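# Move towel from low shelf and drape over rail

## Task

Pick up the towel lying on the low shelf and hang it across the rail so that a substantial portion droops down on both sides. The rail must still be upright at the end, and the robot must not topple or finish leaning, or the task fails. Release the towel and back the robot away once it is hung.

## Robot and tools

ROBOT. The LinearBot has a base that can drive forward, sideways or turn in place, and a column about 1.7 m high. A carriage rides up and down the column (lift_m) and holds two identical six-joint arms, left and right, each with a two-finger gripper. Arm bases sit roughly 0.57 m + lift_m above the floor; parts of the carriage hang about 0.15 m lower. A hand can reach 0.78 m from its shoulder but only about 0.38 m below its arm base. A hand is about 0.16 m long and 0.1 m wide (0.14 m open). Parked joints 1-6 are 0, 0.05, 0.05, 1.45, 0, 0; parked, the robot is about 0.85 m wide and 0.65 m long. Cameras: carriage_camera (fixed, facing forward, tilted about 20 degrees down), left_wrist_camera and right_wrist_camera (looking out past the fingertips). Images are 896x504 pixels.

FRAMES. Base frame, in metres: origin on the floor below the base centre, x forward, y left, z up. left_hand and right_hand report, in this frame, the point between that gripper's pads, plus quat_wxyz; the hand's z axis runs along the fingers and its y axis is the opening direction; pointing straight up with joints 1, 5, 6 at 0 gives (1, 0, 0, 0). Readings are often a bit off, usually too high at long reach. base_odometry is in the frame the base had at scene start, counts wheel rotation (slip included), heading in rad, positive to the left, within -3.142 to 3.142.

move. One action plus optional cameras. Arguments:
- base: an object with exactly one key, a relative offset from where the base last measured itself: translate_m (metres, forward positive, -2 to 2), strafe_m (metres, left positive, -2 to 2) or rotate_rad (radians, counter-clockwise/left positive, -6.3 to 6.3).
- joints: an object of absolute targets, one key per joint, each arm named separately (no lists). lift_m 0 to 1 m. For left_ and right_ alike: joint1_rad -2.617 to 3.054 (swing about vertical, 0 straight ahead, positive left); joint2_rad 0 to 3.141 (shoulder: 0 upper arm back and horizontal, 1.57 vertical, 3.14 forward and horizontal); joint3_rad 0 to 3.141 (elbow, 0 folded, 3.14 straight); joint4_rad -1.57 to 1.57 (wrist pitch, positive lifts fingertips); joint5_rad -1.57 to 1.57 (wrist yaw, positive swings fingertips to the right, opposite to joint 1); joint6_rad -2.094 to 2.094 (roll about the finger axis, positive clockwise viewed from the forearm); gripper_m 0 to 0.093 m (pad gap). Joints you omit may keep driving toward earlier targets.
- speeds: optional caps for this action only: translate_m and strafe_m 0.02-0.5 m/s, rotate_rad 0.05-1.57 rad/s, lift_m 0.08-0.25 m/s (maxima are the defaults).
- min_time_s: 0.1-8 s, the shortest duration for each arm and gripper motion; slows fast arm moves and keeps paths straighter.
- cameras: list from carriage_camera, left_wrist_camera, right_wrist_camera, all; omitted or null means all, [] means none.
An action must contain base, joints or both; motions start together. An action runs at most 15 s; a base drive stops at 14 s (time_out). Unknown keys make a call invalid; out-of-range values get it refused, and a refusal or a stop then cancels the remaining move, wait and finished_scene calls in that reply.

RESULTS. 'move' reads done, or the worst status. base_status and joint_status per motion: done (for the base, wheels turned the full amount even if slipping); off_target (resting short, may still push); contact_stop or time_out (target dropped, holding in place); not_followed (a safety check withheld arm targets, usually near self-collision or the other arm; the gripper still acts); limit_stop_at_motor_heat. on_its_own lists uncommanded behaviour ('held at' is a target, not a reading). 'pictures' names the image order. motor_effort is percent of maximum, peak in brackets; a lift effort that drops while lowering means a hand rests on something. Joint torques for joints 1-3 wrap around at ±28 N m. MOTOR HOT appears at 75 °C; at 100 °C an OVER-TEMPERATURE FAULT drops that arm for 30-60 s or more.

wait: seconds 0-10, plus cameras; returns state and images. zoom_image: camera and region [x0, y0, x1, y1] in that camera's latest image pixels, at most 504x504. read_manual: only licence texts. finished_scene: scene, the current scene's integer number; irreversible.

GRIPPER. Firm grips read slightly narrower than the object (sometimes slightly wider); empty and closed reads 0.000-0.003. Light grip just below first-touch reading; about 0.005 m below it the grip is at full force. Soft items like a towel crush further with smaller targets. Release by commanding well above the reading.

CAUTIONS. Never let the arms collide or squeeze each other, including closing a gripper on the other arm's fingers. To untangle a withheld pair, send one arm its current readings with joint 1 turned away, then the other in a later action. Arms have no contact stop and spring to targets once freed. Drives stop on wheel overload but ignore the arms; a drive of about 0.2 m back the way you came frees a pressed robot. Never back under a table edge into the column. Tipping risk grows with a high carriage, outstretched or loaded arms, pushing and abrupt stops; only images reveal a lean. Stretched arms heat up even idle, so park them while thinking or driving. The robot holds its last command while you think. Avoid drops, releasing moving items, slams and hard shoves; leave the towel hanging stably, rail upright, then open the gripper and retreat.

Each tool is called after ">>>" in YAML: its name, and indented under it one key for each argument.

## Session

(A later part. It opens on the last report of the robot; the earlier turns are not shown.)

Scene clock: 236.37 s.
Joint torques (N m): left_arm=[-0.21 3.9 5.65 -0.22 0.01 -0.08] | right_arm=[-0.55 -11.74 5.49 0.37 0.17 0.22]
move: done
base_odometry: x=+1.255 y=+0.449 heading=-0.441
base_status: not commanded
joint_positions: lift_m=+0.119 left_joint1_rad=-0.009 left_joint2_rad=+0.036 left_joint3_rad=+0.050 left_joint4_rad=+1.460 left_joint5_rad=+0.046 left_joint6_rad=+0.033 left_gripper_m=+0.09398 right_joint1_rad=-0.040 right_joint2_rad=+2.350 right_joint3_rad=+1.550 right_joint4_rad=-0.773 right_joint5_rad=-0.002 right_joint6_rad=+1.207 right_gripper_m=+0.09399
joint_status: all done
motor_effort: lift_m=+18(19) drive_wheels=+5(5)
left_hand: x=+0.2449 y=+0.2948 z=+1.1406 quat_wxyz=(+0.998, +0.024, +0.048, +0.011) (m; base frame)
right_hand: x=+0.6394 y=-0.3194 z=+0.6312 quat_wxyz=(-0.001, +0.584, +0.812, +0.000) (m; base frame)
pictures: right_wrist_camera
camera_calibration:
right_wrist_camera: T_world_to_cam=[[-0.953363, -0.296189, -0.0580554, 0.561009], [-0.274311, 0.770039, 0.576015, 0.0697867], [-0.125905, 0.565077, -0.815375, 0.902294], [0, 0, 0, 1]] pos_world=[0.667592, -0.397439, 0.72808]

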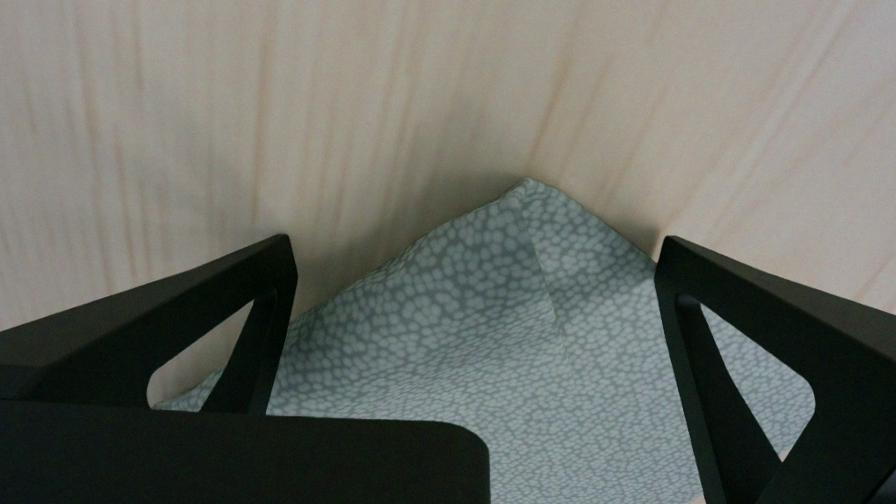

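>>> move:
  joints: {"right_gripper_m": 0.03}
  min_time_s: 1.5
  cameras: ["right_wrist_camera"]

>>> move:
  joints: {"right_gripper_m": 0.0}
  min_time_s: 1.0
  cameras: ["right_wrist_camera"]

Scene clock: 241.23 s.
Joint torques (N m): left_arm=[-0.27 3.89 5.75 -0.21 0 -0.09] | right_arm=[-0.59 -11.63 5.42 0.37 0.16 0.2]
move: done
base_odometry: x=+1.255 y=+0.449 heading=-0.441
base_status: not commanded
joint_positions: lift_m=+0.119 left_joint1_rad=-0.009 left_joint2_rad=+0.036 left_joint3_rad=+0.050 left_joint4_rad=+1.460 left_joint5_rad=+0.046 left_joint6_rad=+0.033 left_gripper_m=+0.09398 right_joint1_rad=-0.040 right_joint2_rad=+2.350 right_joint3_rad=+1.550 right_joint4_rad=-0.781 right_joint5_rad=+0.000 right_joint6_rad=+1.207 right_gripper_m=+0.03014
joint_status: all done
motor_effort: lift_m=+18(18) drive_wheels=+5(5)
left_hand: x=+0.2449 y=+0.2948 z=+1.1406 quat_wxyz=(+0.998, +0.024, +0.048, +0.011) (m; base frame)
right_hand: x=+0.6374 y=-0.3196 z=+0.6312 quat_wxyz=(-0.004, +0.584, +0.812, -0.003) (m; base frame)
pictures: right_wrist_camera
camera_calibration:
right_wrist_camera: T_world_to_cam=[[-0.953805, -0.296318, -0.0495083, 0.553847], [-0.269465, 0.77095, 0.577083, 0.065958], [-0.132832, 0.563766, -0.815183, 0.906057], [0, 0, 0, 1]] pos_world=[0.666389, -0.397539, 0.727959]

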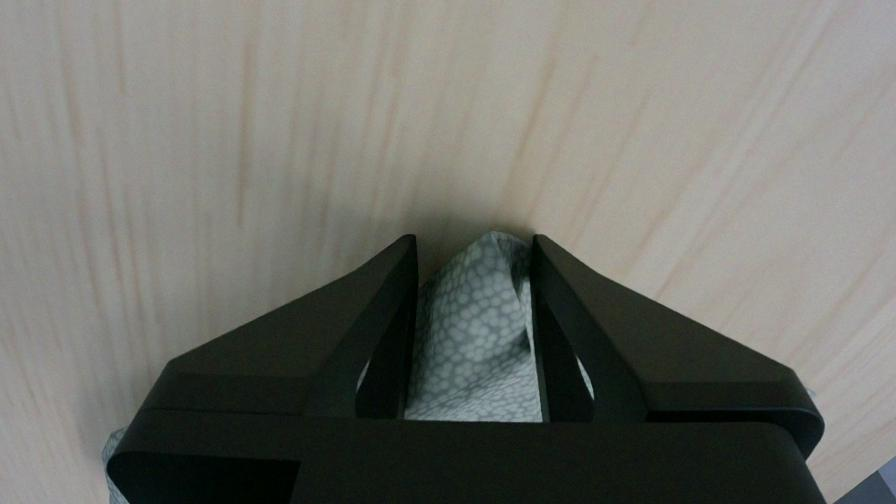

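Scene clock: 242.53 s.
Joint torques (N m): left_arm=[-0.27 3.89 5.75 -0.2 0 -0.1] | right_arm=[-0.58 -11.6 5.45 0.45 0.16 0.21]
move: off_target
base_odometry: x=+1.255 y=+0.449 heading=-0.441
base_status: not commanded
joint_positions: lift_m=+0.119 left_joint1_rad=-0.009 left_joint2_rad=+0.036 left_joint3_rad=+0.050 left_joint4_rad=+1.460 left_joint5_rad=+0.046 left_joint6_rad=+0.033 left_gripper_m=+0.09398 right_joint1_rad=-0.040 right_joint2_rad=+2.350 right_joint3_rad=+1.550 right_joint4_rad=-0.790 right_joint5_rad=+0.001 right_joint6_rad=+1.207 right_gripper_m=+0.00405
joint_status: right_gripper_m off_target (ended at +0.00407, target +0.00000)
motor_effort: lift_m=+18(19) drive_wheels=+5(5)
left_hand: x=+0.2449 y=+0.2948 z=+1.1406 quat_wxyz=(+0.998, +0.024, +0.048, +0.011) (m; base frame)
right_hand: x=+0.6351 y=-0.3197 z=+0.6312 quat_wxyz=(-0.008, +0.584, +0.812, -0.006) (m; base frame)
pictures: right_wrist_camera
camera_calibration:
right_wrist_camera: T_world_to_cam=[[-0.954193, -0.296434, -0.0405324, 0.546182], [-0.264221, 0.771336, 0.578988, 0.0609337], [-0.140368, 0.563176, -0.814328, 0.909921], [0, 0, 0, 1]] pos_world=[0.664986, -0.397539, 0.727832]

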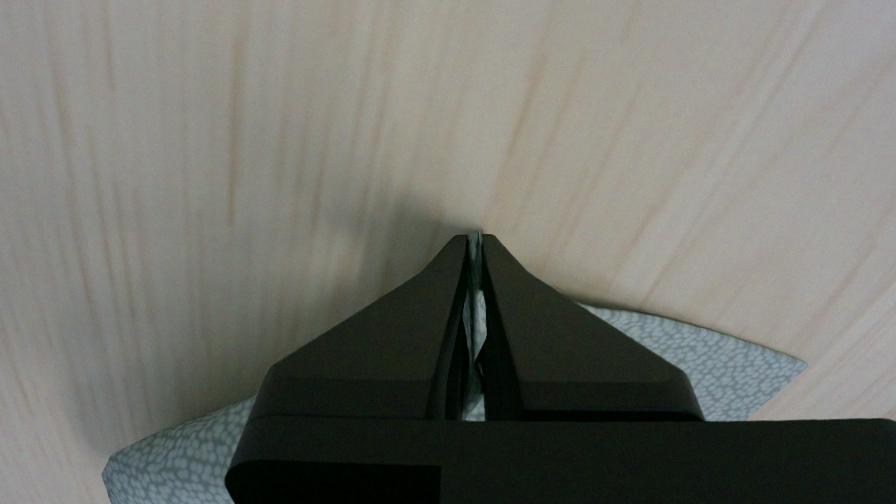

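>>> move:
  joints: {"lift_m": 0.3}
  speeds: {"lift_m": 0.1}
  cameras: ["carriage_camera", "right_wrist_camera"]

>>> move:
  joints: {"lift_m": 0.5}
  speeds: {"lift_m": 0.15}
  cameras: ["carriage_camera", "right_wrist_camera"]

Scene clock: 247.93 s.
Joint torques (N m): left_arm=[-0.24 3.89 5.52 -0.21 0.01 -0.09] | right_arm=[-0.62 -12.01 5.45 0.31 0.14 0.21]
move: done
base_odometry: x=+1.255 y=+0.449 heading=-0.441
base_status: not commanded
joint_positions: lift_m=+0.300 left_joint1_rad=-0.009 left_joint2_rad=+0.036 left_joint3_rad=+0.050 left_joint4_rad=+1.460 left_joint5_rad=+0.046 left_joint6_rad=+0.033 left_gripper_m=+0.09398 right_joint1_rad=-0.040 right_joint2_rad=+2.354 right_joint3_rad=+1.550 right_joint4_rad=-0.775 right_joint5_rad=+0.001 right_joint6_rad=+1.207 right_gripper_m=+0.00395
joint_status: all done
motor_effort: lift_m=+24(30) drive_wheels=+5(5)
left_hand: x=+0.2449 y=+0.2948 z=+1.3218 quat_wxyz=(+0.998, +0.024, +0.048, +0.011) (m; base frame)
right_hand: x=+0.6381 y=-0.3199 z=+0.8110 quat_wxyz=(-0.003, +0.584, +0.812, -0.003) (m; base frame)
pictures: carriage_camera, right_wrist_camera
camera_calibration:
carriage_camera: T_world_to_cam=[[-0.00554303, -0.999684, -0.0245377, 0.0357985], [-0.377596, 0.0248139, -0.925638, 1.26845], [0.925954, 0.00413448, -0.377614, 0.35211], [0, 0, 0, 1]] pos_world=[0.15312, 0.00285626, 1.30796]
right_wrist_camera: T_world_to_cam=[[-0.953689, -0.296393, -0.0512672, 0.564698], [-0.270756, 0.771648, 0.575543, -0.0351756], [-0.131027, 0.56277, -0.816163, 1.05221], [0, 0, 0, 1]] pos_world=[0.66689, -0.39764, 0.907973]

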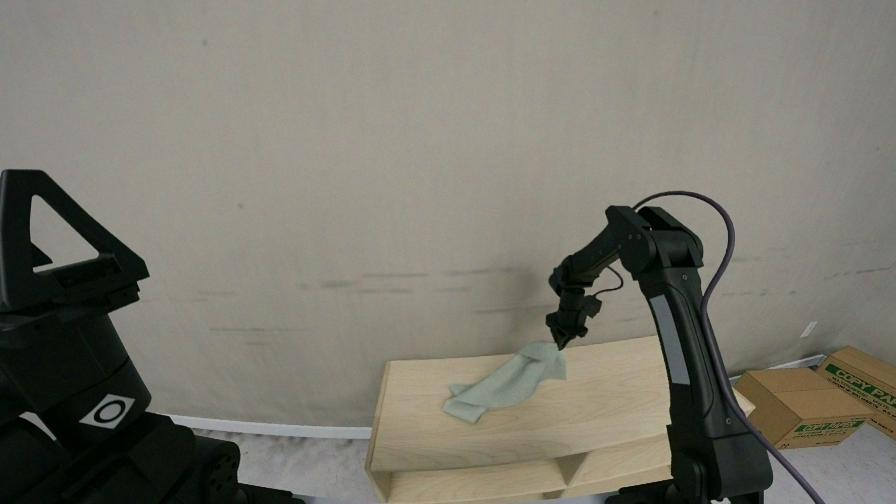

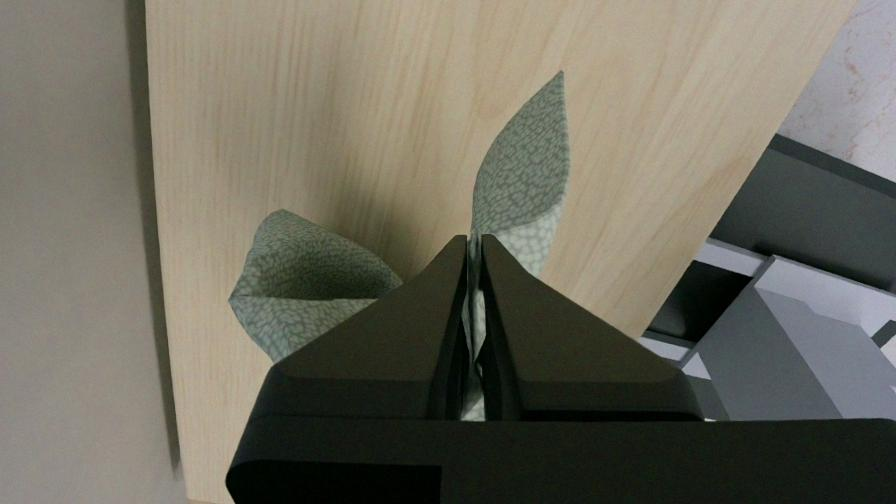

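Scene clock: 249.70 s.
Joint torques (N m): left_arm=[-0.27 3.86 5.61 -0.19 0 -0.07] | right_arm=[-0.62 -12.31 5.41 0.28 0.15 0.22]
move: done
base_odometry: x=+1.255 y=+0.449 heading=-0.441
base_status: not commanded
joint_positions: lift_m=+0.500 left_joint1_rad=-0.009 left_joint2_rad=+0.036 left_joint3_rad=+0.050 left_joint4_rad=+1.460 left_joint5_rad=+0.046 left_joint6_rad=+0.033 left_gripper_m=+0.09398 right_joint1_rad=-0.040 right_joint2_rad=+2.359 right_joint3_rad=+1.550 right_joint4_rad=-0.773 right_joint5_rad=+0.001 right_joint6_rad=+1.207 right_gripper_m=+0.00395
joint_status: all done
motor_effort: lift_m=+25(30) drive_wheels=+5(5)
left_hand: x=+0.2449 y=+0.2948 z=+1.5218 quat_wxyz=(+0.998, +0.024, +0.048, +0.011) (m; base frame)
right_hand: x=+0.6377 y=-0.3198 z=+1.0089 quat_wxyz=(-0.004, +0.584, +0.812, -0.003) (m; base frame)
pictures: carriage_camera, right_wrist_camera
camera_calibration:
carriage_camera: T_world_to_cam=[[-0.00554303, -0.999684, -0.0245377, 0.040706], [-0.377596, 0.0248139, -0.925638, 1.45357], [0.925954, 0.00413448, -0.377614, 0.427633], [0, 0, 0, 1]] pos_world=[0.15312, 0.00285626, 1.50796]
right_wrist_camera: T_world_to_cam=[[-0.953803, -0.296448, -0.0487691, 0.571938], [-0.269271, 0.771541, 0.576383, -0.151028], [-0.13324, 0.562888, -0.815723, 1.21465], [0, 0, 0, 1]] pos_world=[0.666689, -0.397639, 1.10576]

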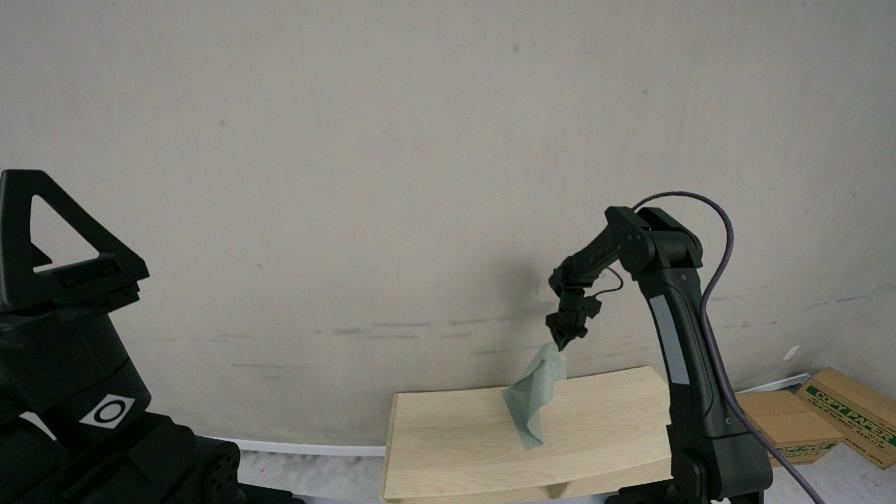

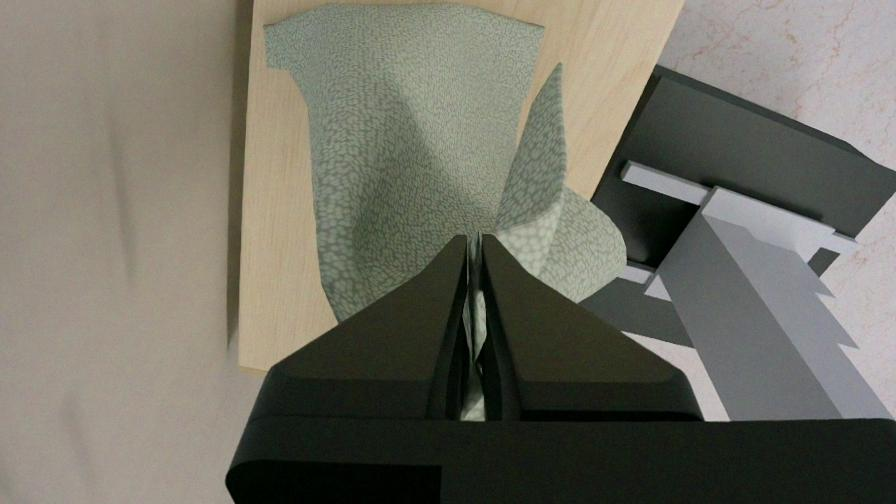

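>>> move:
  joints: {"lift_m": 0.7}
  speeds: {"lift_m": 0.15}
  cameras: ["carriage_camera", "right_wrist_camera"]

Scene clock: 270.43 s.
Joint torques (N m): left_arm=[-0.36 3.82 5.78 -0.2 -0.01 -0.08] | right_arm=[-0.64 -12.78 5.39 0.26 0.15 0.22]
move: done
base_odometry: x=+1.255 y=+0.449 heading=-0.441
base_status: not commanded
joint_positions: lift_m=+0.700 left_joint1_rad=-0.009 left_joint2_rad=+0.036 left_joint3_rad=+0.050 left_joint4_rad=+1.460 left_joint5_rad=+0.046 left_joint6_rad=+0.033 left_gripper_m=+0.09398 right_joint1_rad=-0.040 right_joint2_rad=+2.361 right_joint3_rad=+1.550 right_joint4_rad=-0.771 right_joint5_rad=+0.001 right_joint6_rad=+1.207 right_gripper_m=+0.00395
joint_status: all done
motor_effort: lift_m=+25(30) drive_wheels=+5(5)
left_hand: x=+0.2449 y=+0.2948 z=+1.7218 quat_wxyz=(+0.998, +0.024, +0.048, +0.011) (m; base frame)
right_hand: x=+0.6376 y=-0.3198 z=+1.2081 quat_wxyz=(-0.004, +0.584, +0.812, -0.003) (m; base frame)
pictures: carriage_camera, right_wrist_camera
camera_calibration:
carriage_camera: T_world_to_cam=[[-0.00554303, -0.999684, -0.0245377, 0.0456135], [-0.377596, 0.0248139, -0.925638, 1.6387], [0.925954, 0.00413448, -0.377614, 0.503156], [0, 0, 0, 1]] pos_world=[0.15312, 0.00285626, 1.70796]
right_wrist_camera: T_world_to_cam=[[-0.953861, -0.296379, -0.0480494, 0.580779], [-0.268771, 0.771522, 0.576642, -0.266522], [-0.133833, 0.562951, -0.815582, 1.37738], [0, 0, 0, 1]] pos_world=[0.666689, -0.39764, 1.30496]

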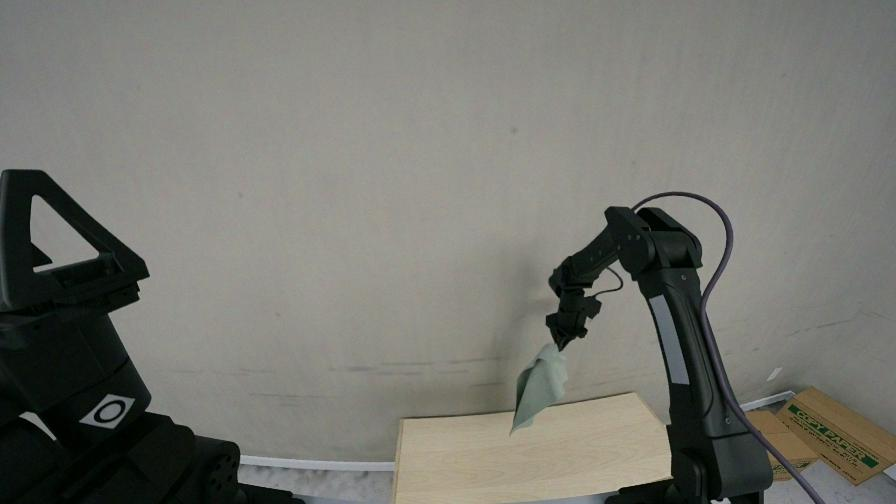

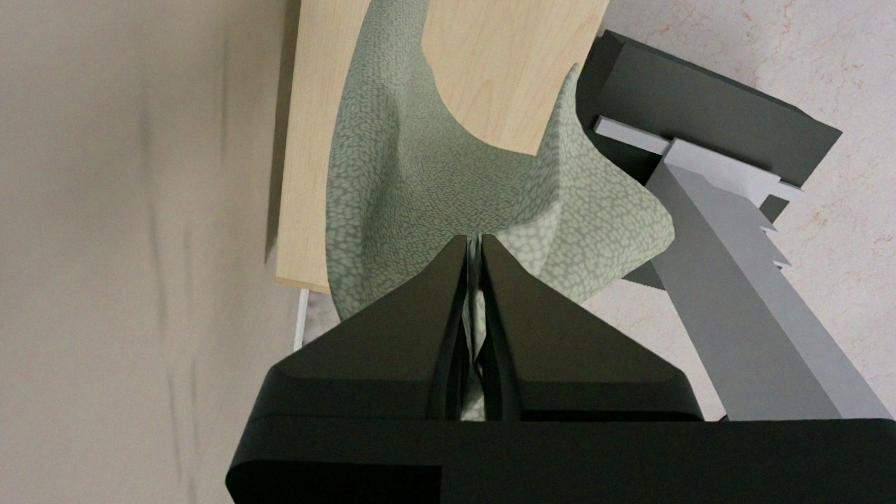

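>>> move:
  base: {"translate_m": -0.45}
  speeds: {"translate_m": 0.25}
  cameras: []

>>> move:
  base: {"rotate_rad": 1.496}
  speeds: {"rotate_rad": 0.6}
  joints: {"right_joint6_rad": 0.0, "lift_m": 0.6}
  min_time_s: 2.0
  cameras: ["carriage_camera", "right_wrist_camera"]

Scene clock: 291.47 s.
Joint torques (N m): left_arm=[-0.18 3.89 5.7 -0.19 -0.01 -0.09] | right_arm=[-0.46 -12.45 5.3 0.25 0.17 0.21]
move: done
base_odometry: x=+0.848 y=+0.642 heading=-0.441
base_status: done
joint_positions: lift_m=+0.700 left_joint1_rad=-0.009 left_joint2_rad=+0.036 left_joint3_rad=+0.050 left_joint4_rad=+1.460 left_joint5_rad=+0.046 left_joint6_rad=+0.033 left_gripper_m=+0.09398 right_joint1_rad=-0.041 right_joint2_rad=+2.361 right_joint3_rad=+1.550 right_joint4_rad=-0.769 right_joint5_rad=+0.001 right_joint6_rad=+1.207 right_gripper_m=+0.00395
joint_status: not commanded
motor_effort: lift_m=+25(25) drive_wheels=-1(12)
left_hand: x=+0.2449 y=+0.2948 z=+1.7218 quat_wxyz=(+0.998, +0.024, +0.048, +0.011) (m; base frame)
right_hand: x=+0.6381 y=-0.3202 z=+1.2081 quat_wxyz=(-0.004, +0.584, +0.812, -0.003) (m; base frame)
pictures: none
No camera images: "cameras" was empty.

Scene clock: 295.00 s.
Joint torques (N m): left_arm=[-0.31 3.84 5.7 -0.19 0.01 -0.07] | right_arm=[-0.51 -12.9 5.52 0.31 0.07 -0.1]
move: done
base_odometry: x=+0.848 y=+0.642 heading=+1.055
base_status: done
joint_positions: lift_m=+0.600 left_joint1_rad=-0.009 left_joint2_rad=+0.036 left_joint3_rad=+0.050 left_joint4_rad=+1.459 left_joint5_rad=+0.046 left_joint6_rad=+0.033 left_gripper_m=+0.09398 right_joint1_rad=-0.041 right_joint2_rad=+2.362 right_joint3_rad=+1.550 right_joint4_rad=-0.768 right_joint5_rad=+0.001 right_joint6_rad=+0.013 right_gripper_m=+0.00394
joint_status: all done
motor_effort: lift_m=+20(20) drive_wheels=+7(13)
left_hand: x=+0.2450 y=+0.2948 z=+1.6224 quat_wxyz=(+0.998, +0.024, +0.048, +0.011) (m; base frame)
right_hand: x=+0.6380 y=-0.3203 z=+1.1080 quat_wxyz=(-0.005, +0.027, +1.000, +0.000) (m; base frame)
pictures: carriage_camera, right_wrist_camera
camera_calibration:
carriage_camera: T_world_to_cam=[[-0.00554303, -0.999684, -0.0245377, 0.0431745], [-0.377596, 0.0248139, -0.925638, 1.54669], [0.925954, 0.00413448, -0.377614, 0.465621], [0, 0, 0, 1]] pos_world=[0.15312, 0.00285626, 1.60856]
right_wrist_camera: T_world_to_cam=[[-0.0772525, -0.995327, -0.0579395, -0.195948], [-0.812783, 0.0292149, 0.581833, -0.104767], [-0.577421, 0.0920403, -0.811242, 1.42341], [0, 0, 0, 1]] pos_world=[0.721619, -0.322983, 1.20434]

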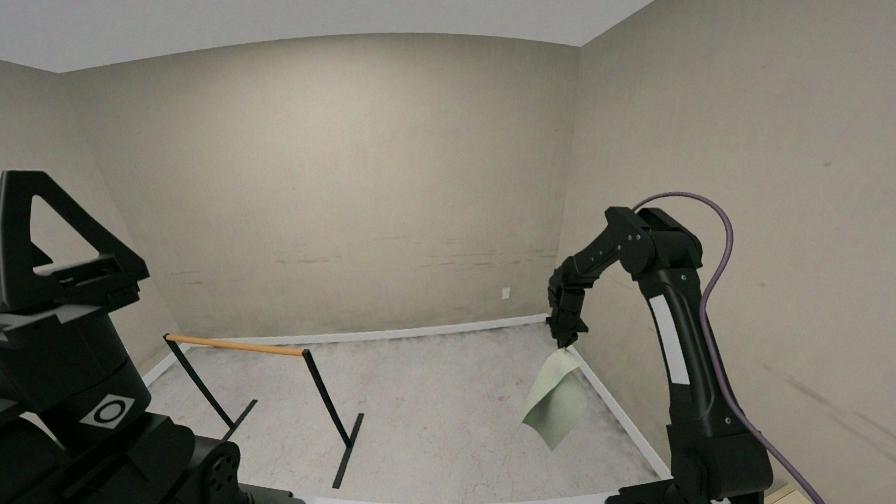

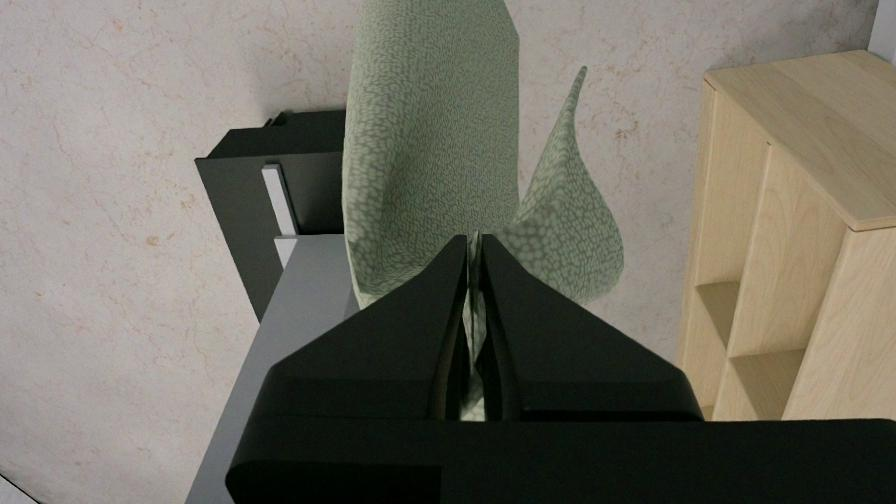

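>>> move:
  base: {"rotate_rad": -0.035}
  joints: {"right_joint1_rad": 0.51, "right_joint2_rad": 2.6, "right_joint3_rad": 1.79, "right_joint4_rad": -0.765, "lift_m": 0.65}
  min_time_s: 2.0
  cameras: []

>>> move:
  base: {"strafe_m": 1.14}
  speeds: {"strafe_m": 0.25}
  cameras: ["carriage_camera", "right_wrist_camera"]

Scene clock: 313.17 s.
Joint torques (N m): left_arm=[-0.24 3.85 5.74 -0.21 0.01 -0.07] | right_arm=[0.18 -12.51 7.23 0.32 0.07 -0.09]
move: done
base_odometry: x=+0.848 y=+0.642 heading=+1.019
base_status: done
joint_positions: lift_m=+0.650 left_joint1_rad=-0.009 left_joint2_rad=+0.036 left_joint3_rad=+0.050 left_joint4_rad=+1.459 left_joint5_rad=+0.046 left_joint6_rad=+0.033 left_gripper_m=+0.09398 right_joint1_rad=+0.506 right_joint2_rad=+2.573 right_joint3_rad=+1.770 right_joint4_rad=-0.767 right_joint5_rad=+0.001 right_joint6_rad=+0.013 right_gripper_m=+0.00394
joint_status: all done
motor_effort: lift_m=+25(30) drive_wheels=+4(5)
left_hand: x=+0.2450 y=+0.2948 z=+1.6717 quat_wxyz=(+0.998, +0.024, +0.048, +0.011) (m; base frame)
right_hand: x=+0.6198 y=-0.0822 z=+1.1161 quat_wxyz=(+0.000, -0.244, +0.970, +0.000) (m; base frame)
pictures: none
No camera images: "cameras" was empty.

Scene clock: 319.03 s.
Joint torques (N m): left_arm=[-0.23 3.9 5.72 -0.18 0.02 -0.07] | right_arm=[-0.21 -12.48 7.21 0.31 0.07 -0.06]
move: done
base_odometry: x=-0.124 y=+1.238 heading=+1.021
base_status: done
joint_positions: lift_m=+0.650 left_joint1_rad=-0.009 left_joint2_rad=+0.036 left_joint3_rad=+0.050 left_joint4_rad=+1.459 left_joint5_rad=+0.046 left_joint6_rad=+0.033 left_gripper_m=+0.09398 right_joint1_rad=+0.509 right_joint2_rad=+2.573 right_joint3_rad=+1.770 right_joint4_rad=-0.767 right_joint5_rad=+0.001 right_joint6_rad=+0.013 right_gripper_m=+0.00394
joint_status: not commanded
motor_effort: lift_m=+25(25) drive_wheels=-7(16)
left_hand: x=+0.2450 y=+0.2948 z=+1.6717 quat_wxyz=(+0.998, +0.024, +0.048, +0.011) (m; base frame)
right_hand: x=+0.6192 y=-0.0808 z=+1.1162 quat_wxyz=(+0.001, -0.245, +0.969, +0.000) (m; base frame)
pictures: carriage_camera, right_wrist_camera
camera_calibration:
carriage_camera: T_world_to_cam=[[-0.00554303, -0.999684, -0.0245377, 0.0443842], [-0.377596, 0.0248139, -0.925638, 1.59233], [0.925954, 0.00413448, -0.377614, 0.484237], [0, 0, 0, 1]] pos_world=[0.15312, 0.00285626, 1.65786]
right_wrist_camera: T_world_to_cam=[[0.455693, -0.888252, -0.0579054, -0.279927], [-0.713367, -0.403333, 0.573088, -0.218499], [-0.532402, -0.219844, -0.817446, 1.35103], [0, 0, 0, 1]] pos_world=[0.69098, -0.0397586, 1.2134]

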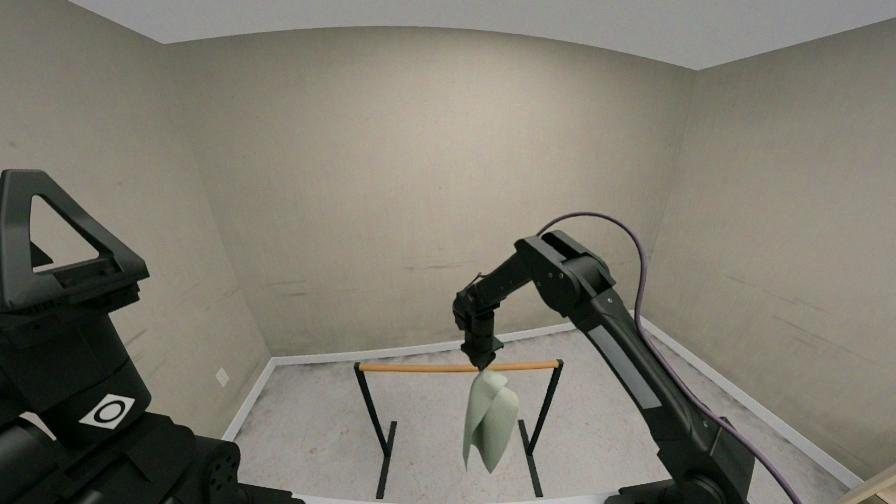

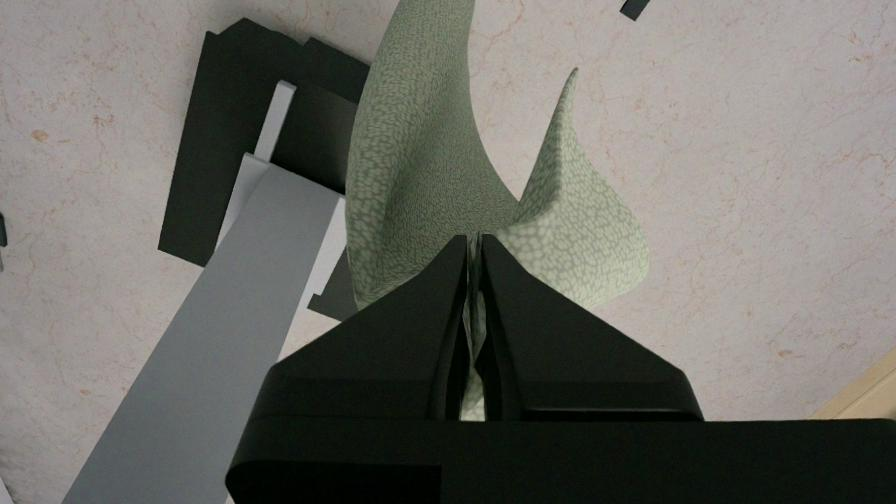

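>>> move:
  joints: {"lift_m": 0.595}
  base: {"translate_m": 0.15}
  speeds: {"translate_m": 0.15, "lift_m": 0.1}
  cameras: ["carriage_camera"]

>>> move:
  base: {"translate_m": 0.1}
  speeds: {"translate_m": 0.1}
  cameras: ["carriage_camera", "right_wrist_camera"]

Scene clock: 336.83 s.
Joint torques (N m): left_arm=[-0.32 3.9 5.72 -0.21 0 -0.08] | right_arm=[-0.14 -13.24 6.6 0.31 0.06 -0.06]
move: done
base_odometry: x=-0.046 y=+1.366 heading=+1.021
base_status: done
joint_positions: lift_m=+0.595 left_joint1_rad=-0.009 left_joint2_rad=+0.036 left_joint3_rad=+0.050 left_joint4_rad=+1.460 left_joint5_rad=+0.046 left_joint6_rad=+0.033 left_gripper_m=+0.09398 right_joint1_rad=+0.509 right_joint2_rad=+2.582 right_joint3_rad=+1.777 right_joint4_rad=-0.767 right_joint5_rad=+0.001 right_joint6_rad=+0.013 right_gripper_m=+0.00394
joint_status: all done
motor_effort: lift_m=+20(20) drive_wheels=-4(12)
left_hand: x=+0.2449 y=+0.2948 z=+1.6174 quat_wxyz=(+0.998, +0.024, +0.048, +0.011) (m; base frame)
right_hand: x=+0.6196 y=-0.0805 z=+1.0594 quat_wxyz=(+0.000, -0.246, +0.969, -0.001) (m; base frame)
pictures: carriage_camera
camera_calibration:
carriage_camera: T_world_to_cam=[[-0.00554303, -0.999684, -0.0245377, 0.0430518], [-0.377596, 0.0248139, -0.925638, 1.54207], [0.925954, 0.00413448, -0.377614, 0.463733], [0, 0, 0, 1]] pos_world=[0.15312, 0.00285626, 1.60356]

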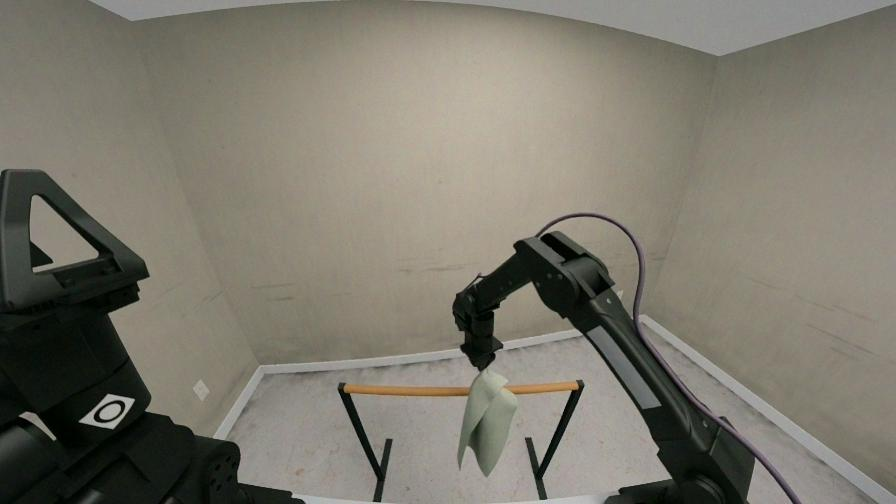

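Scene clock: 338.63 s.
Joint torques (N m): left_arm=[-0.24 3.86 5.71 -0.2 0 -0.09] | right_arm=[-0.12 -13.16 6.68 0.33 0.07 -0.07]
move: done
base_odometry: x=+0.006 y=+1.451 heading=+1.022
base_status: done
joint_positions: lift_m=+0.595 left_joint1_rad=-0.009 left_joint2_rad=+0.036 left_joint3_rad=+0.050 left_joint4_rad=+1.460 left_joint5_rad=+0.046 left_joint6_rad=+0.033 left_gripper_m=+0.09398 right_joint1_rad=+0.509 right_joint2_rad=+2.582 right_joint3_rad=+1.777 right_joint4_rad=-0.767 right_joint5_rad=+0.001 right_joint6_rad=+0.013 right_gripper_m=+0.00394
joint_status: not commanded
motor_effort: lift_m=+20(20) drive_wheels=+5(13)
left_hand: x=+0.2449 y=+0.2948 z=+1.6174 quat_wxyz=(+0.999, +0.024, +0.048, +0.011) (m; base frame)
right_hand: x=+0.6195 y=-0.0803 z=+1.0594 quat_wxyz=(+0.000, -0.246, +0.969, +0.000) (m; base frame)
pictures: carriage_camera, right_wrist_camera
camera_calibration:
carriage_camera: T_world_to_cam=[[-0.00554303, -0.999684, -0.0245377, 0.0430518], [-0.377596, 0.0248139, -0.925638, 1.54207], [0.925954, 0.00413448, -0.377614, 0.463733], [0, 0, 0, 1]] pos_world=[0.15312, 0.00285626, 1.60356]
right_wrist_camera: T_world_to_cam=[[0.456283, -0.887929, -0.0582093, -0.283006], [-0.712008, -0.403552, 0.574623, -0.188065], [-0.533714, -0.220745, -0.816346, 1.30435], [0, 0, 0, 1]] pos_world=[0.691376, -0.0392552, 1.15639]

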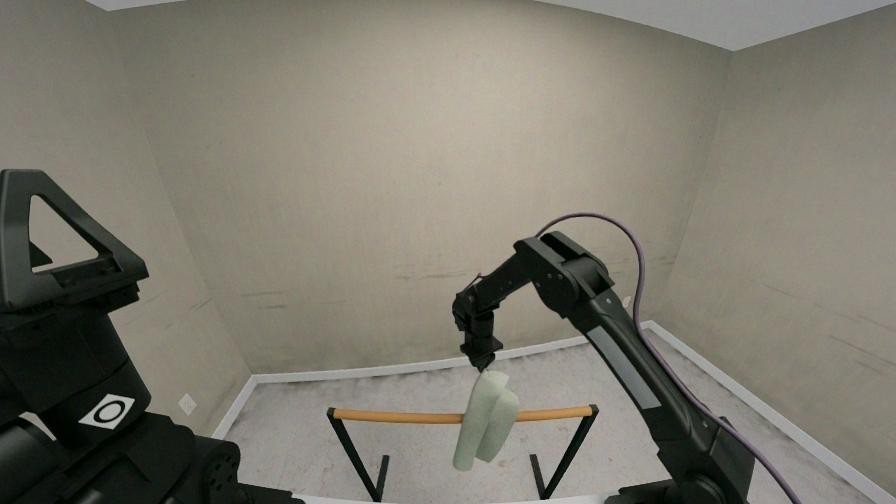

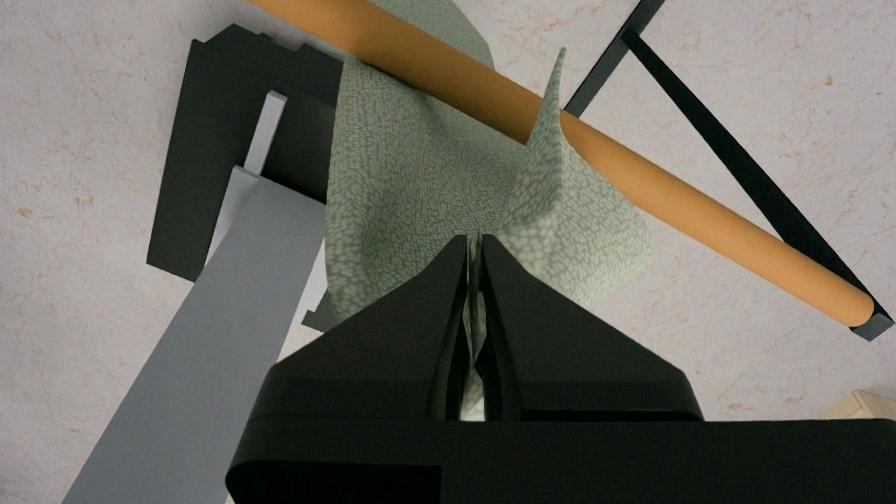

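>>> move:
  base: {"translate_m": 0.1}
  speeds: {"translate_m": 0.08}
  cameras: ["carriage_camera", "right_wrist_camera"]

Scene clock: 345.70 s.
Joint torques (N m): left_arm=[-0.29 3.77 5.6 -0.21 0.01 -0.08] | right_arm=[-0.36 -13.08 6.61 0.32 0.08 -0.06]
move: done
base_odometry: x=+0.058 y=+1.537 heading=+1.023
base_status: done
joint_positions: lift_m=+0.595 left_joint1_rad=-0.009 left_joint2_rad=+0.036 left_joint3_rad=+0.050 left_joint4_rad=+1.460 left_joint5_rad=+0.046 left_joint6_rad=+0.033 left_gripper_m=+0.09398 right_joint1_rad=+0.510 right_joint2_rad=+2.582 right_joint3_rad=+1.777 right_joint4_rad=-0.767 right_joint5_rad=+0.001 right_joint6_rad=+0.013 right_gripper_m=+0.00394
joint_status: not commanded
motor_effort: lift_m=+19(20) drive_wheels=-4(13)
left_hand: x=+0.2449 y=+0.2948 z=+1.6174 quat_wxyz=(+0.999, +0.024, +0.048, +0.011) (m; base frame)
right_hand: x=+0.6193 y=-0.0800 z=+1.0594 quat_wxyz=(+0.000, -0.246, +0.969, +0.000) (m; base frame)
pictures: carriage_camera, right_wrist_camera
camera_calibration:
carriage_camera: T_world_to_cam=[[-0.00554303, -0.999684, -0.0245377, 0.0430518], [-0.377596, 0.0248139, -0.925638, 1.54207], [0.925954, 0.00413448, -0.377614, 0.463733], [0, 0, 0, 1]] pos_world=[0.15312, 0.00285626, 1.60356]
right_wrist_camera: T_world_to_cam=[[0.456972, -0.88757, -0.0582724, -0.282944], [-0.711648, -0.404126, 0.574664, -0.188365], [-0.533604, -0.221136, -0.816312, 1.3042], [0, 0, 0, 1]] pos_world=[0.691172, -0.0388516, 1.15639]

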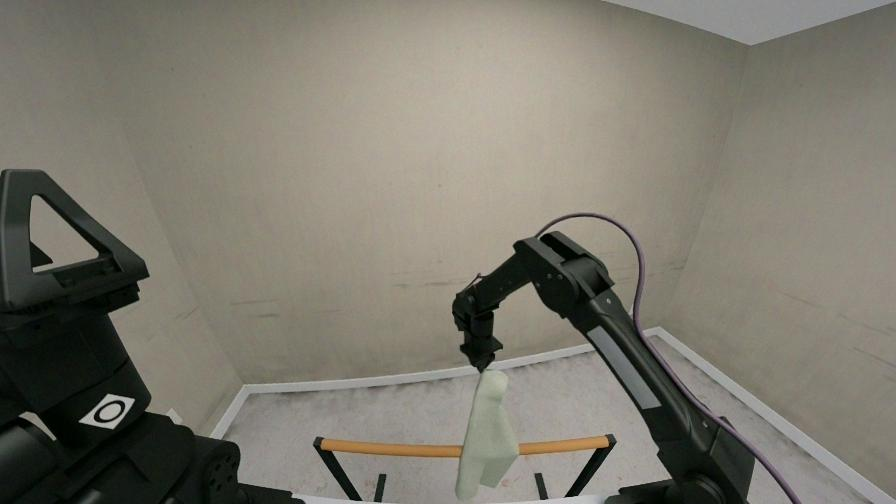

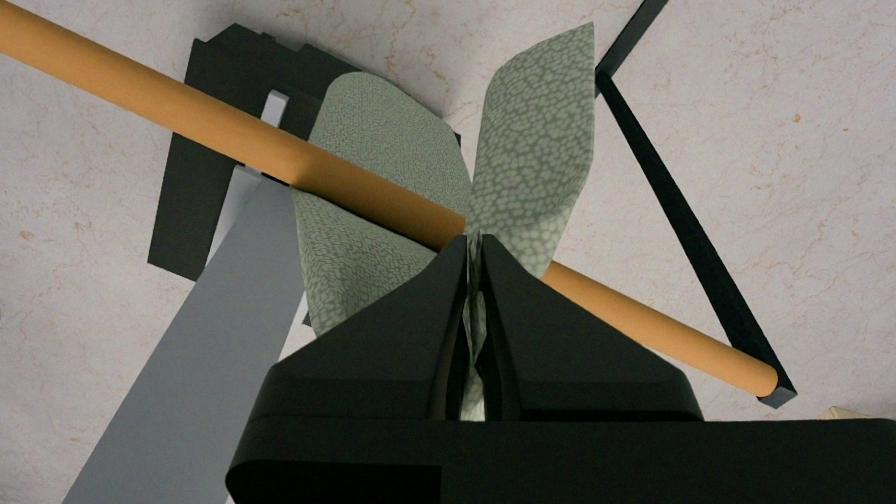

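>>> move:
  base: {"translate_m": 0.03}
  joints: {"lift_m": 0.4}
  speeds: {"translate_m": 0.08, "lift_m": 0.1}
  cameras: ["carriage_camera", "right_wrist_camera"]

Scene clock: 355.73 s.
Joint torques (N m): left_arm=[-0.23 3.79 5.74 -0.2 0 -0.07] | right_arm=[-0.14 -13.64 6.23 0.33 0.07 -0.07]
move: done
base_odometry: x=+0.074 y=+1.562 heading=+1.023
base_status: done
joint_positions: lift_m=+0.400 left_joint1_rad=-0.009 left_joint2_rad=+0.036 left_joint3_rad=+0.050 left_joint4_rad=+1.460 left_joint5_rad=+0.046 left_joint6_rad=+0.033 left_gripper_m=+0.09398 right_joint1_rad=+0.511 right_joint2_rad=+2.585 right_joint3_rad=+1.779 right_joint4_rad=-0.767 right_joint5_rad=+0.001 right_joint6_rad=+0.013 right_gripper_m=+0.00394
joint_status: all done
motor_effort: lift_m=+20(20) drive_wheels=-4(14)
left_hand: x=+0.2449 y=+0.2948 z=+1.4224 quat_wxyz=(+0.998, +0.024, +0.048, +0.011) (m; base frame)
right_hand: x=+0.6192 y=-0.0799 z=+0.8634 quat_wxyz=(-0.001, -0.246, +0.969, -0.001) (m; base frame)
pictures: carriage_camera, right_wrist_camera
camera_calibration:
carriage_camera: T_world_to_cam=[[-0.00554303, -0.999684, -0.0245377, 0.038267], [-0.377596, 0.0248139, -0.925638, 1.36157], [0.925954, 0.00413448, -0.377614, 0.390098], [0, 0, 0, 1]] pos_world=[0.15312, 0.00285626, 1.40856]
right_wrist_camera: T_world_to_cam=[[0.457196, -0.88746, -0.0582043, -0.294363], [-0.710743, -0.403928, 0.575923, -0.0774858], [-0.534618, -0.221941, -0.81543, 1.14392], [0, 0, 0, 1]] pos_world=[0.691071, -0.0386503, 0.960281]

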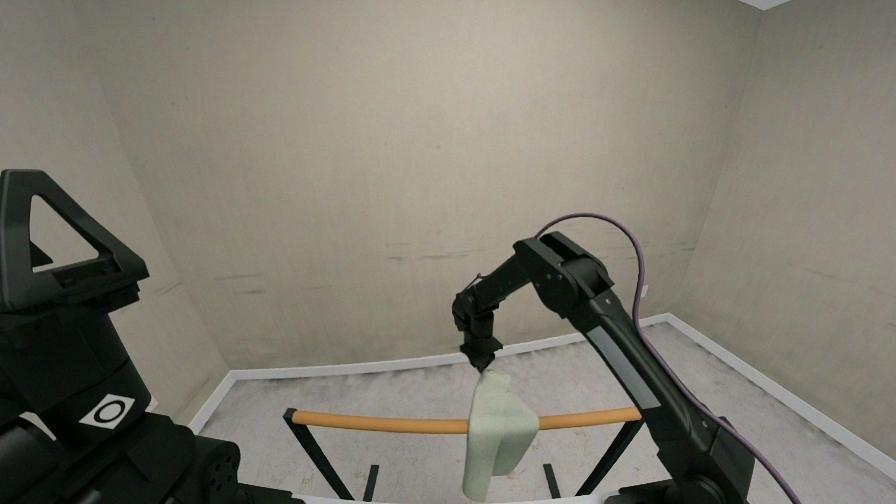

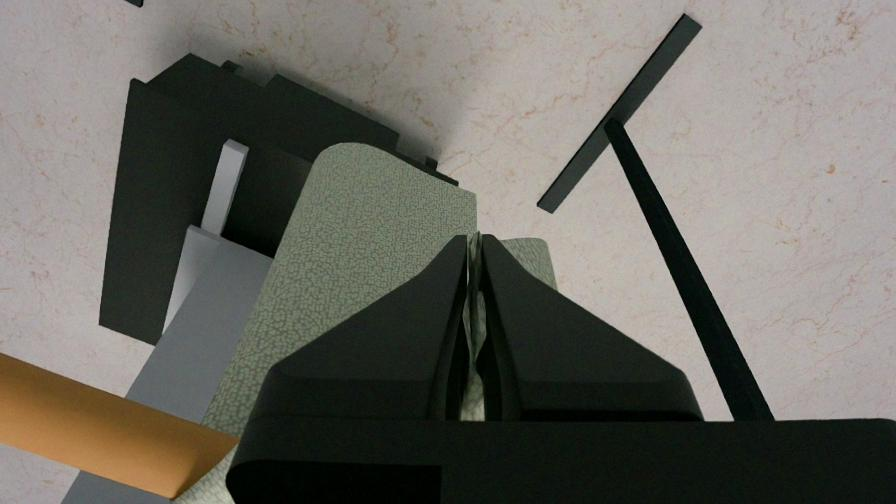

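>>> move:
  joints: {"lift_m": 0.3}
  speeds: {"lift_m": 0.1}
  cameras: ["carriage_camera", "right_wrist_camera"]

Scene clock: 359.50 s.
Joint torques (N m): left_arm=[-0.21 3.75 5.61 -0.25 0 -0.07] | right_arm=[-0.28 -13.89 6.37 0.29 0.07 -0.08]
move: done
base_odometry: x=+0.074 y=+1.562 heading=+1.023
base_status: not commanded
joint_positions: lift_m=+0.300 left_joint1_rad=-0.009 left_joint2_rad=+0.036 left_joint3_rad=+0.050 left_joint4_rad=+1.460 left_joint5_rad=+0.046 left_joint6_rad=+0.033 left_gripper_m=+0.09398 right_joint1_rad=+0.511 right_joint2_rad=+2.587 right_joint3_rad=+1.781 right_joint4_rad=-0.769 right_joint5_rad=+0.001 right_joint6_rad=+0.013 right_gripper_m=+0.00394
joint_status: all done
motor_effort: lift_m=+20(21) drive_wheels=-4(5)
left_hand: x=+0.2449 y=+0.2948 z=+1.3223 quat_wxyz=(+0.998, +0.024, +0.048, +0.011) (m; base frame)
right_hand: x=+0.6192 y=-0.0799 z=+0.7630 quat_wxyz=(-0.002, -0.246, +0.969, -0.001) (m; base frame)
pictures: carriage_camera, right_wrist_camera
camera_calibration:
carriage_camera: T_world_to_cam=[[-0.00554303, -0.999684, -0.0245377, 0.0358107], [-0.377596, 0.0248139, -0.925638, 1.26891], [0.925954, 0.00413448, -0.377614, 0.352299], [0, 0, 0, 1]] pos_world=[0.15312, 0.00285626, 1.30846]
right_wrist_camera: T_world_to_cam=[[0.457137, -0.887489, -0.0582195, -0.300157], [-0.710157, -0.403636, 0.576849, -0.0206672], [-0.535447, -0.222354, -0.814773, 1.06217], [0, 0, 0, 1]] pos_world=[0.69127, -0.0385504, 0.859874]

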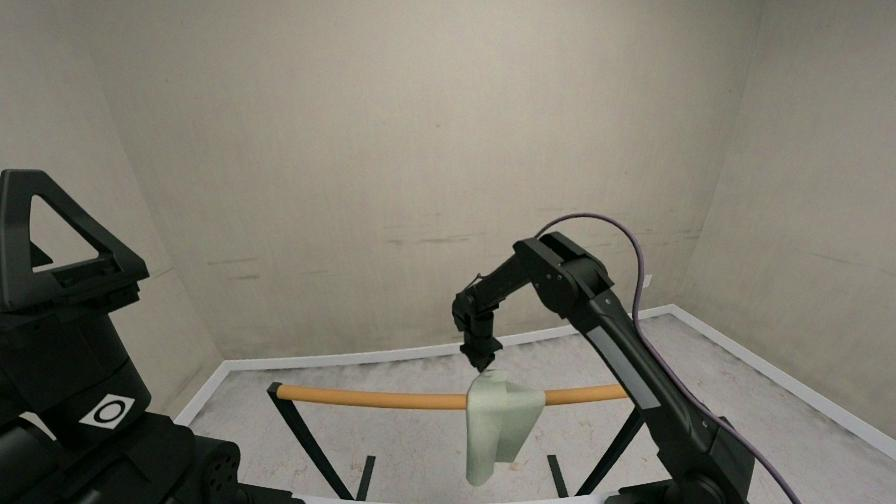

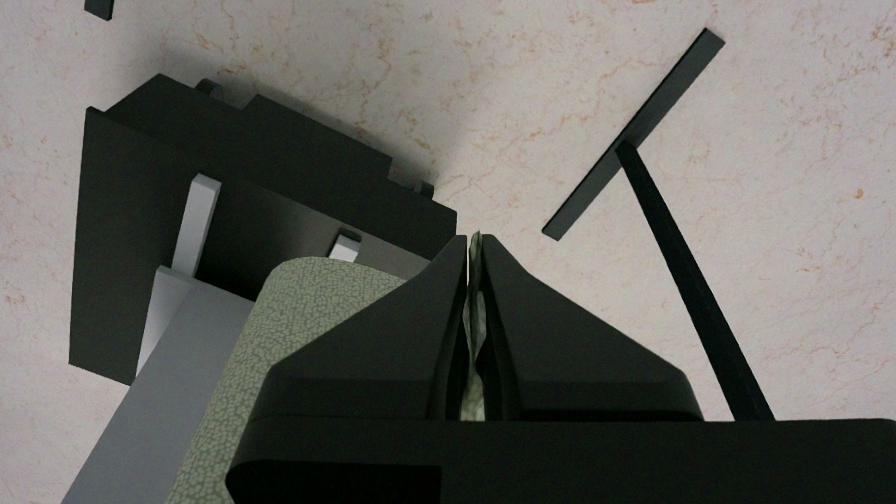

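>>> move:
  joints: {"right_joint4_rad": -0.06}
  min_time_s: 2.5
  cameras: ["carriage_camera", "right_wrist_camera"]

Scene clock: 377.27 s.
Joint torques (N m): left_arm=[-0.32 3.95 5.68 -0.2 0 -0.09] | right_arm=[-0.28 -14.98 7.45 1.7 0.07 -0.07]
move: done
base_odometry: x=+0.074 y=+1.562 heading=+1.023
base_status: not commanded
joint_positions: lift_m=+0.300 left_joint1_rad=-0.009 left_joint2_rad=+0.036 left_joint3_rad=+0.050 left_joint4_rad=+1.460 left_joint5_rad=+0.046 left_joint6_rad=+0.033 left_gripper_m=+0.09398 right_joint1_rad=+0.511 right_joint2_rad=+2.587 right_joint3_rad=+1.781 right_joint4_rad=-0.077 right_joint5_rad=+0.001 right_joint6_rad=+0.013 right_gripper_m=+0.00394
joint_status: all done
motor_effort: lift_m=+20(20) drive_wheels=+5(5)
left_hand: x=+0.2449 y=+0.2948 z=+1.3223 quat_wxyz=(+0.998, +0.024, +0.048, +0.011) (m; base frame)
right_hand: x=+0.7561 y=-0.0032 z=+0.8189 quat_wxyz=(+0.326, -0.232, +0.912, +0.087) (m; base frame)
pictures: carriage_camera, right_wrist_camera
camera_calibration:
carriage_camera: T_world_to_cam=[[-0.00554303, -0.999684, -0.0245377, 0.0358107], [-0.377596, 0.0248139, -0.925638, 1.26891], [0.925954, 0.00413448, -0.377614, 0.352299], [0, 0, 0, 1]] pos_world=[0.15312, 0.00285626, 1.30846]
right_wrist_camera: T_world_to_cam=[[0.496449, -0.865476, -0.0670071, -0.313912], [-0.867434, -0.491663, -0.0763241, 0.728868], [0.0331118, 0.0960153, -0.994829, 0.916558], [0, 0, 0, 1]] pos_world=[0.757737, -0.00132911, 0.946415]

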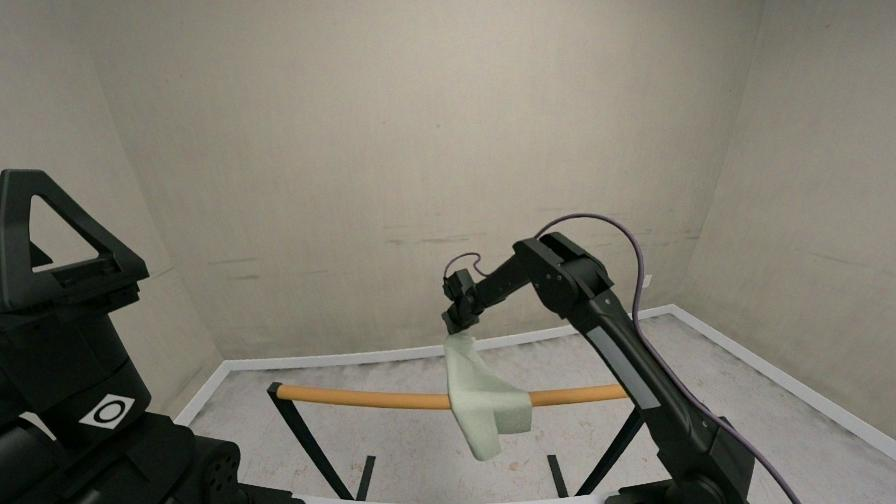

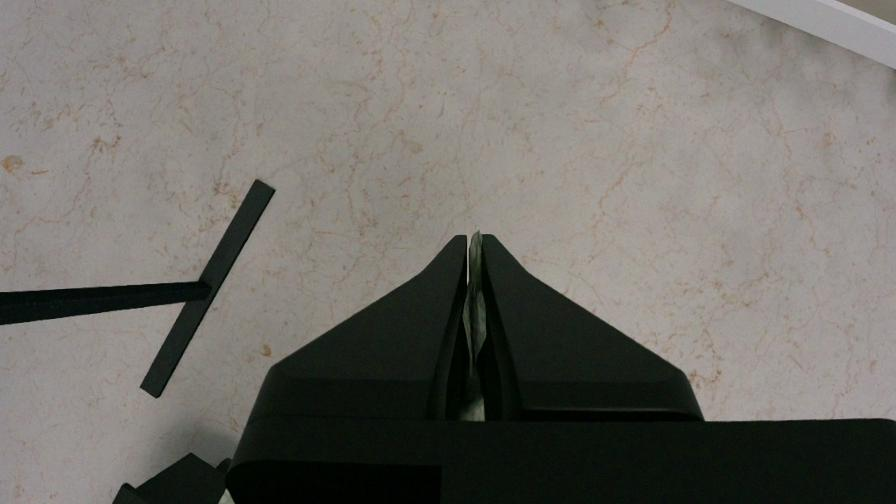

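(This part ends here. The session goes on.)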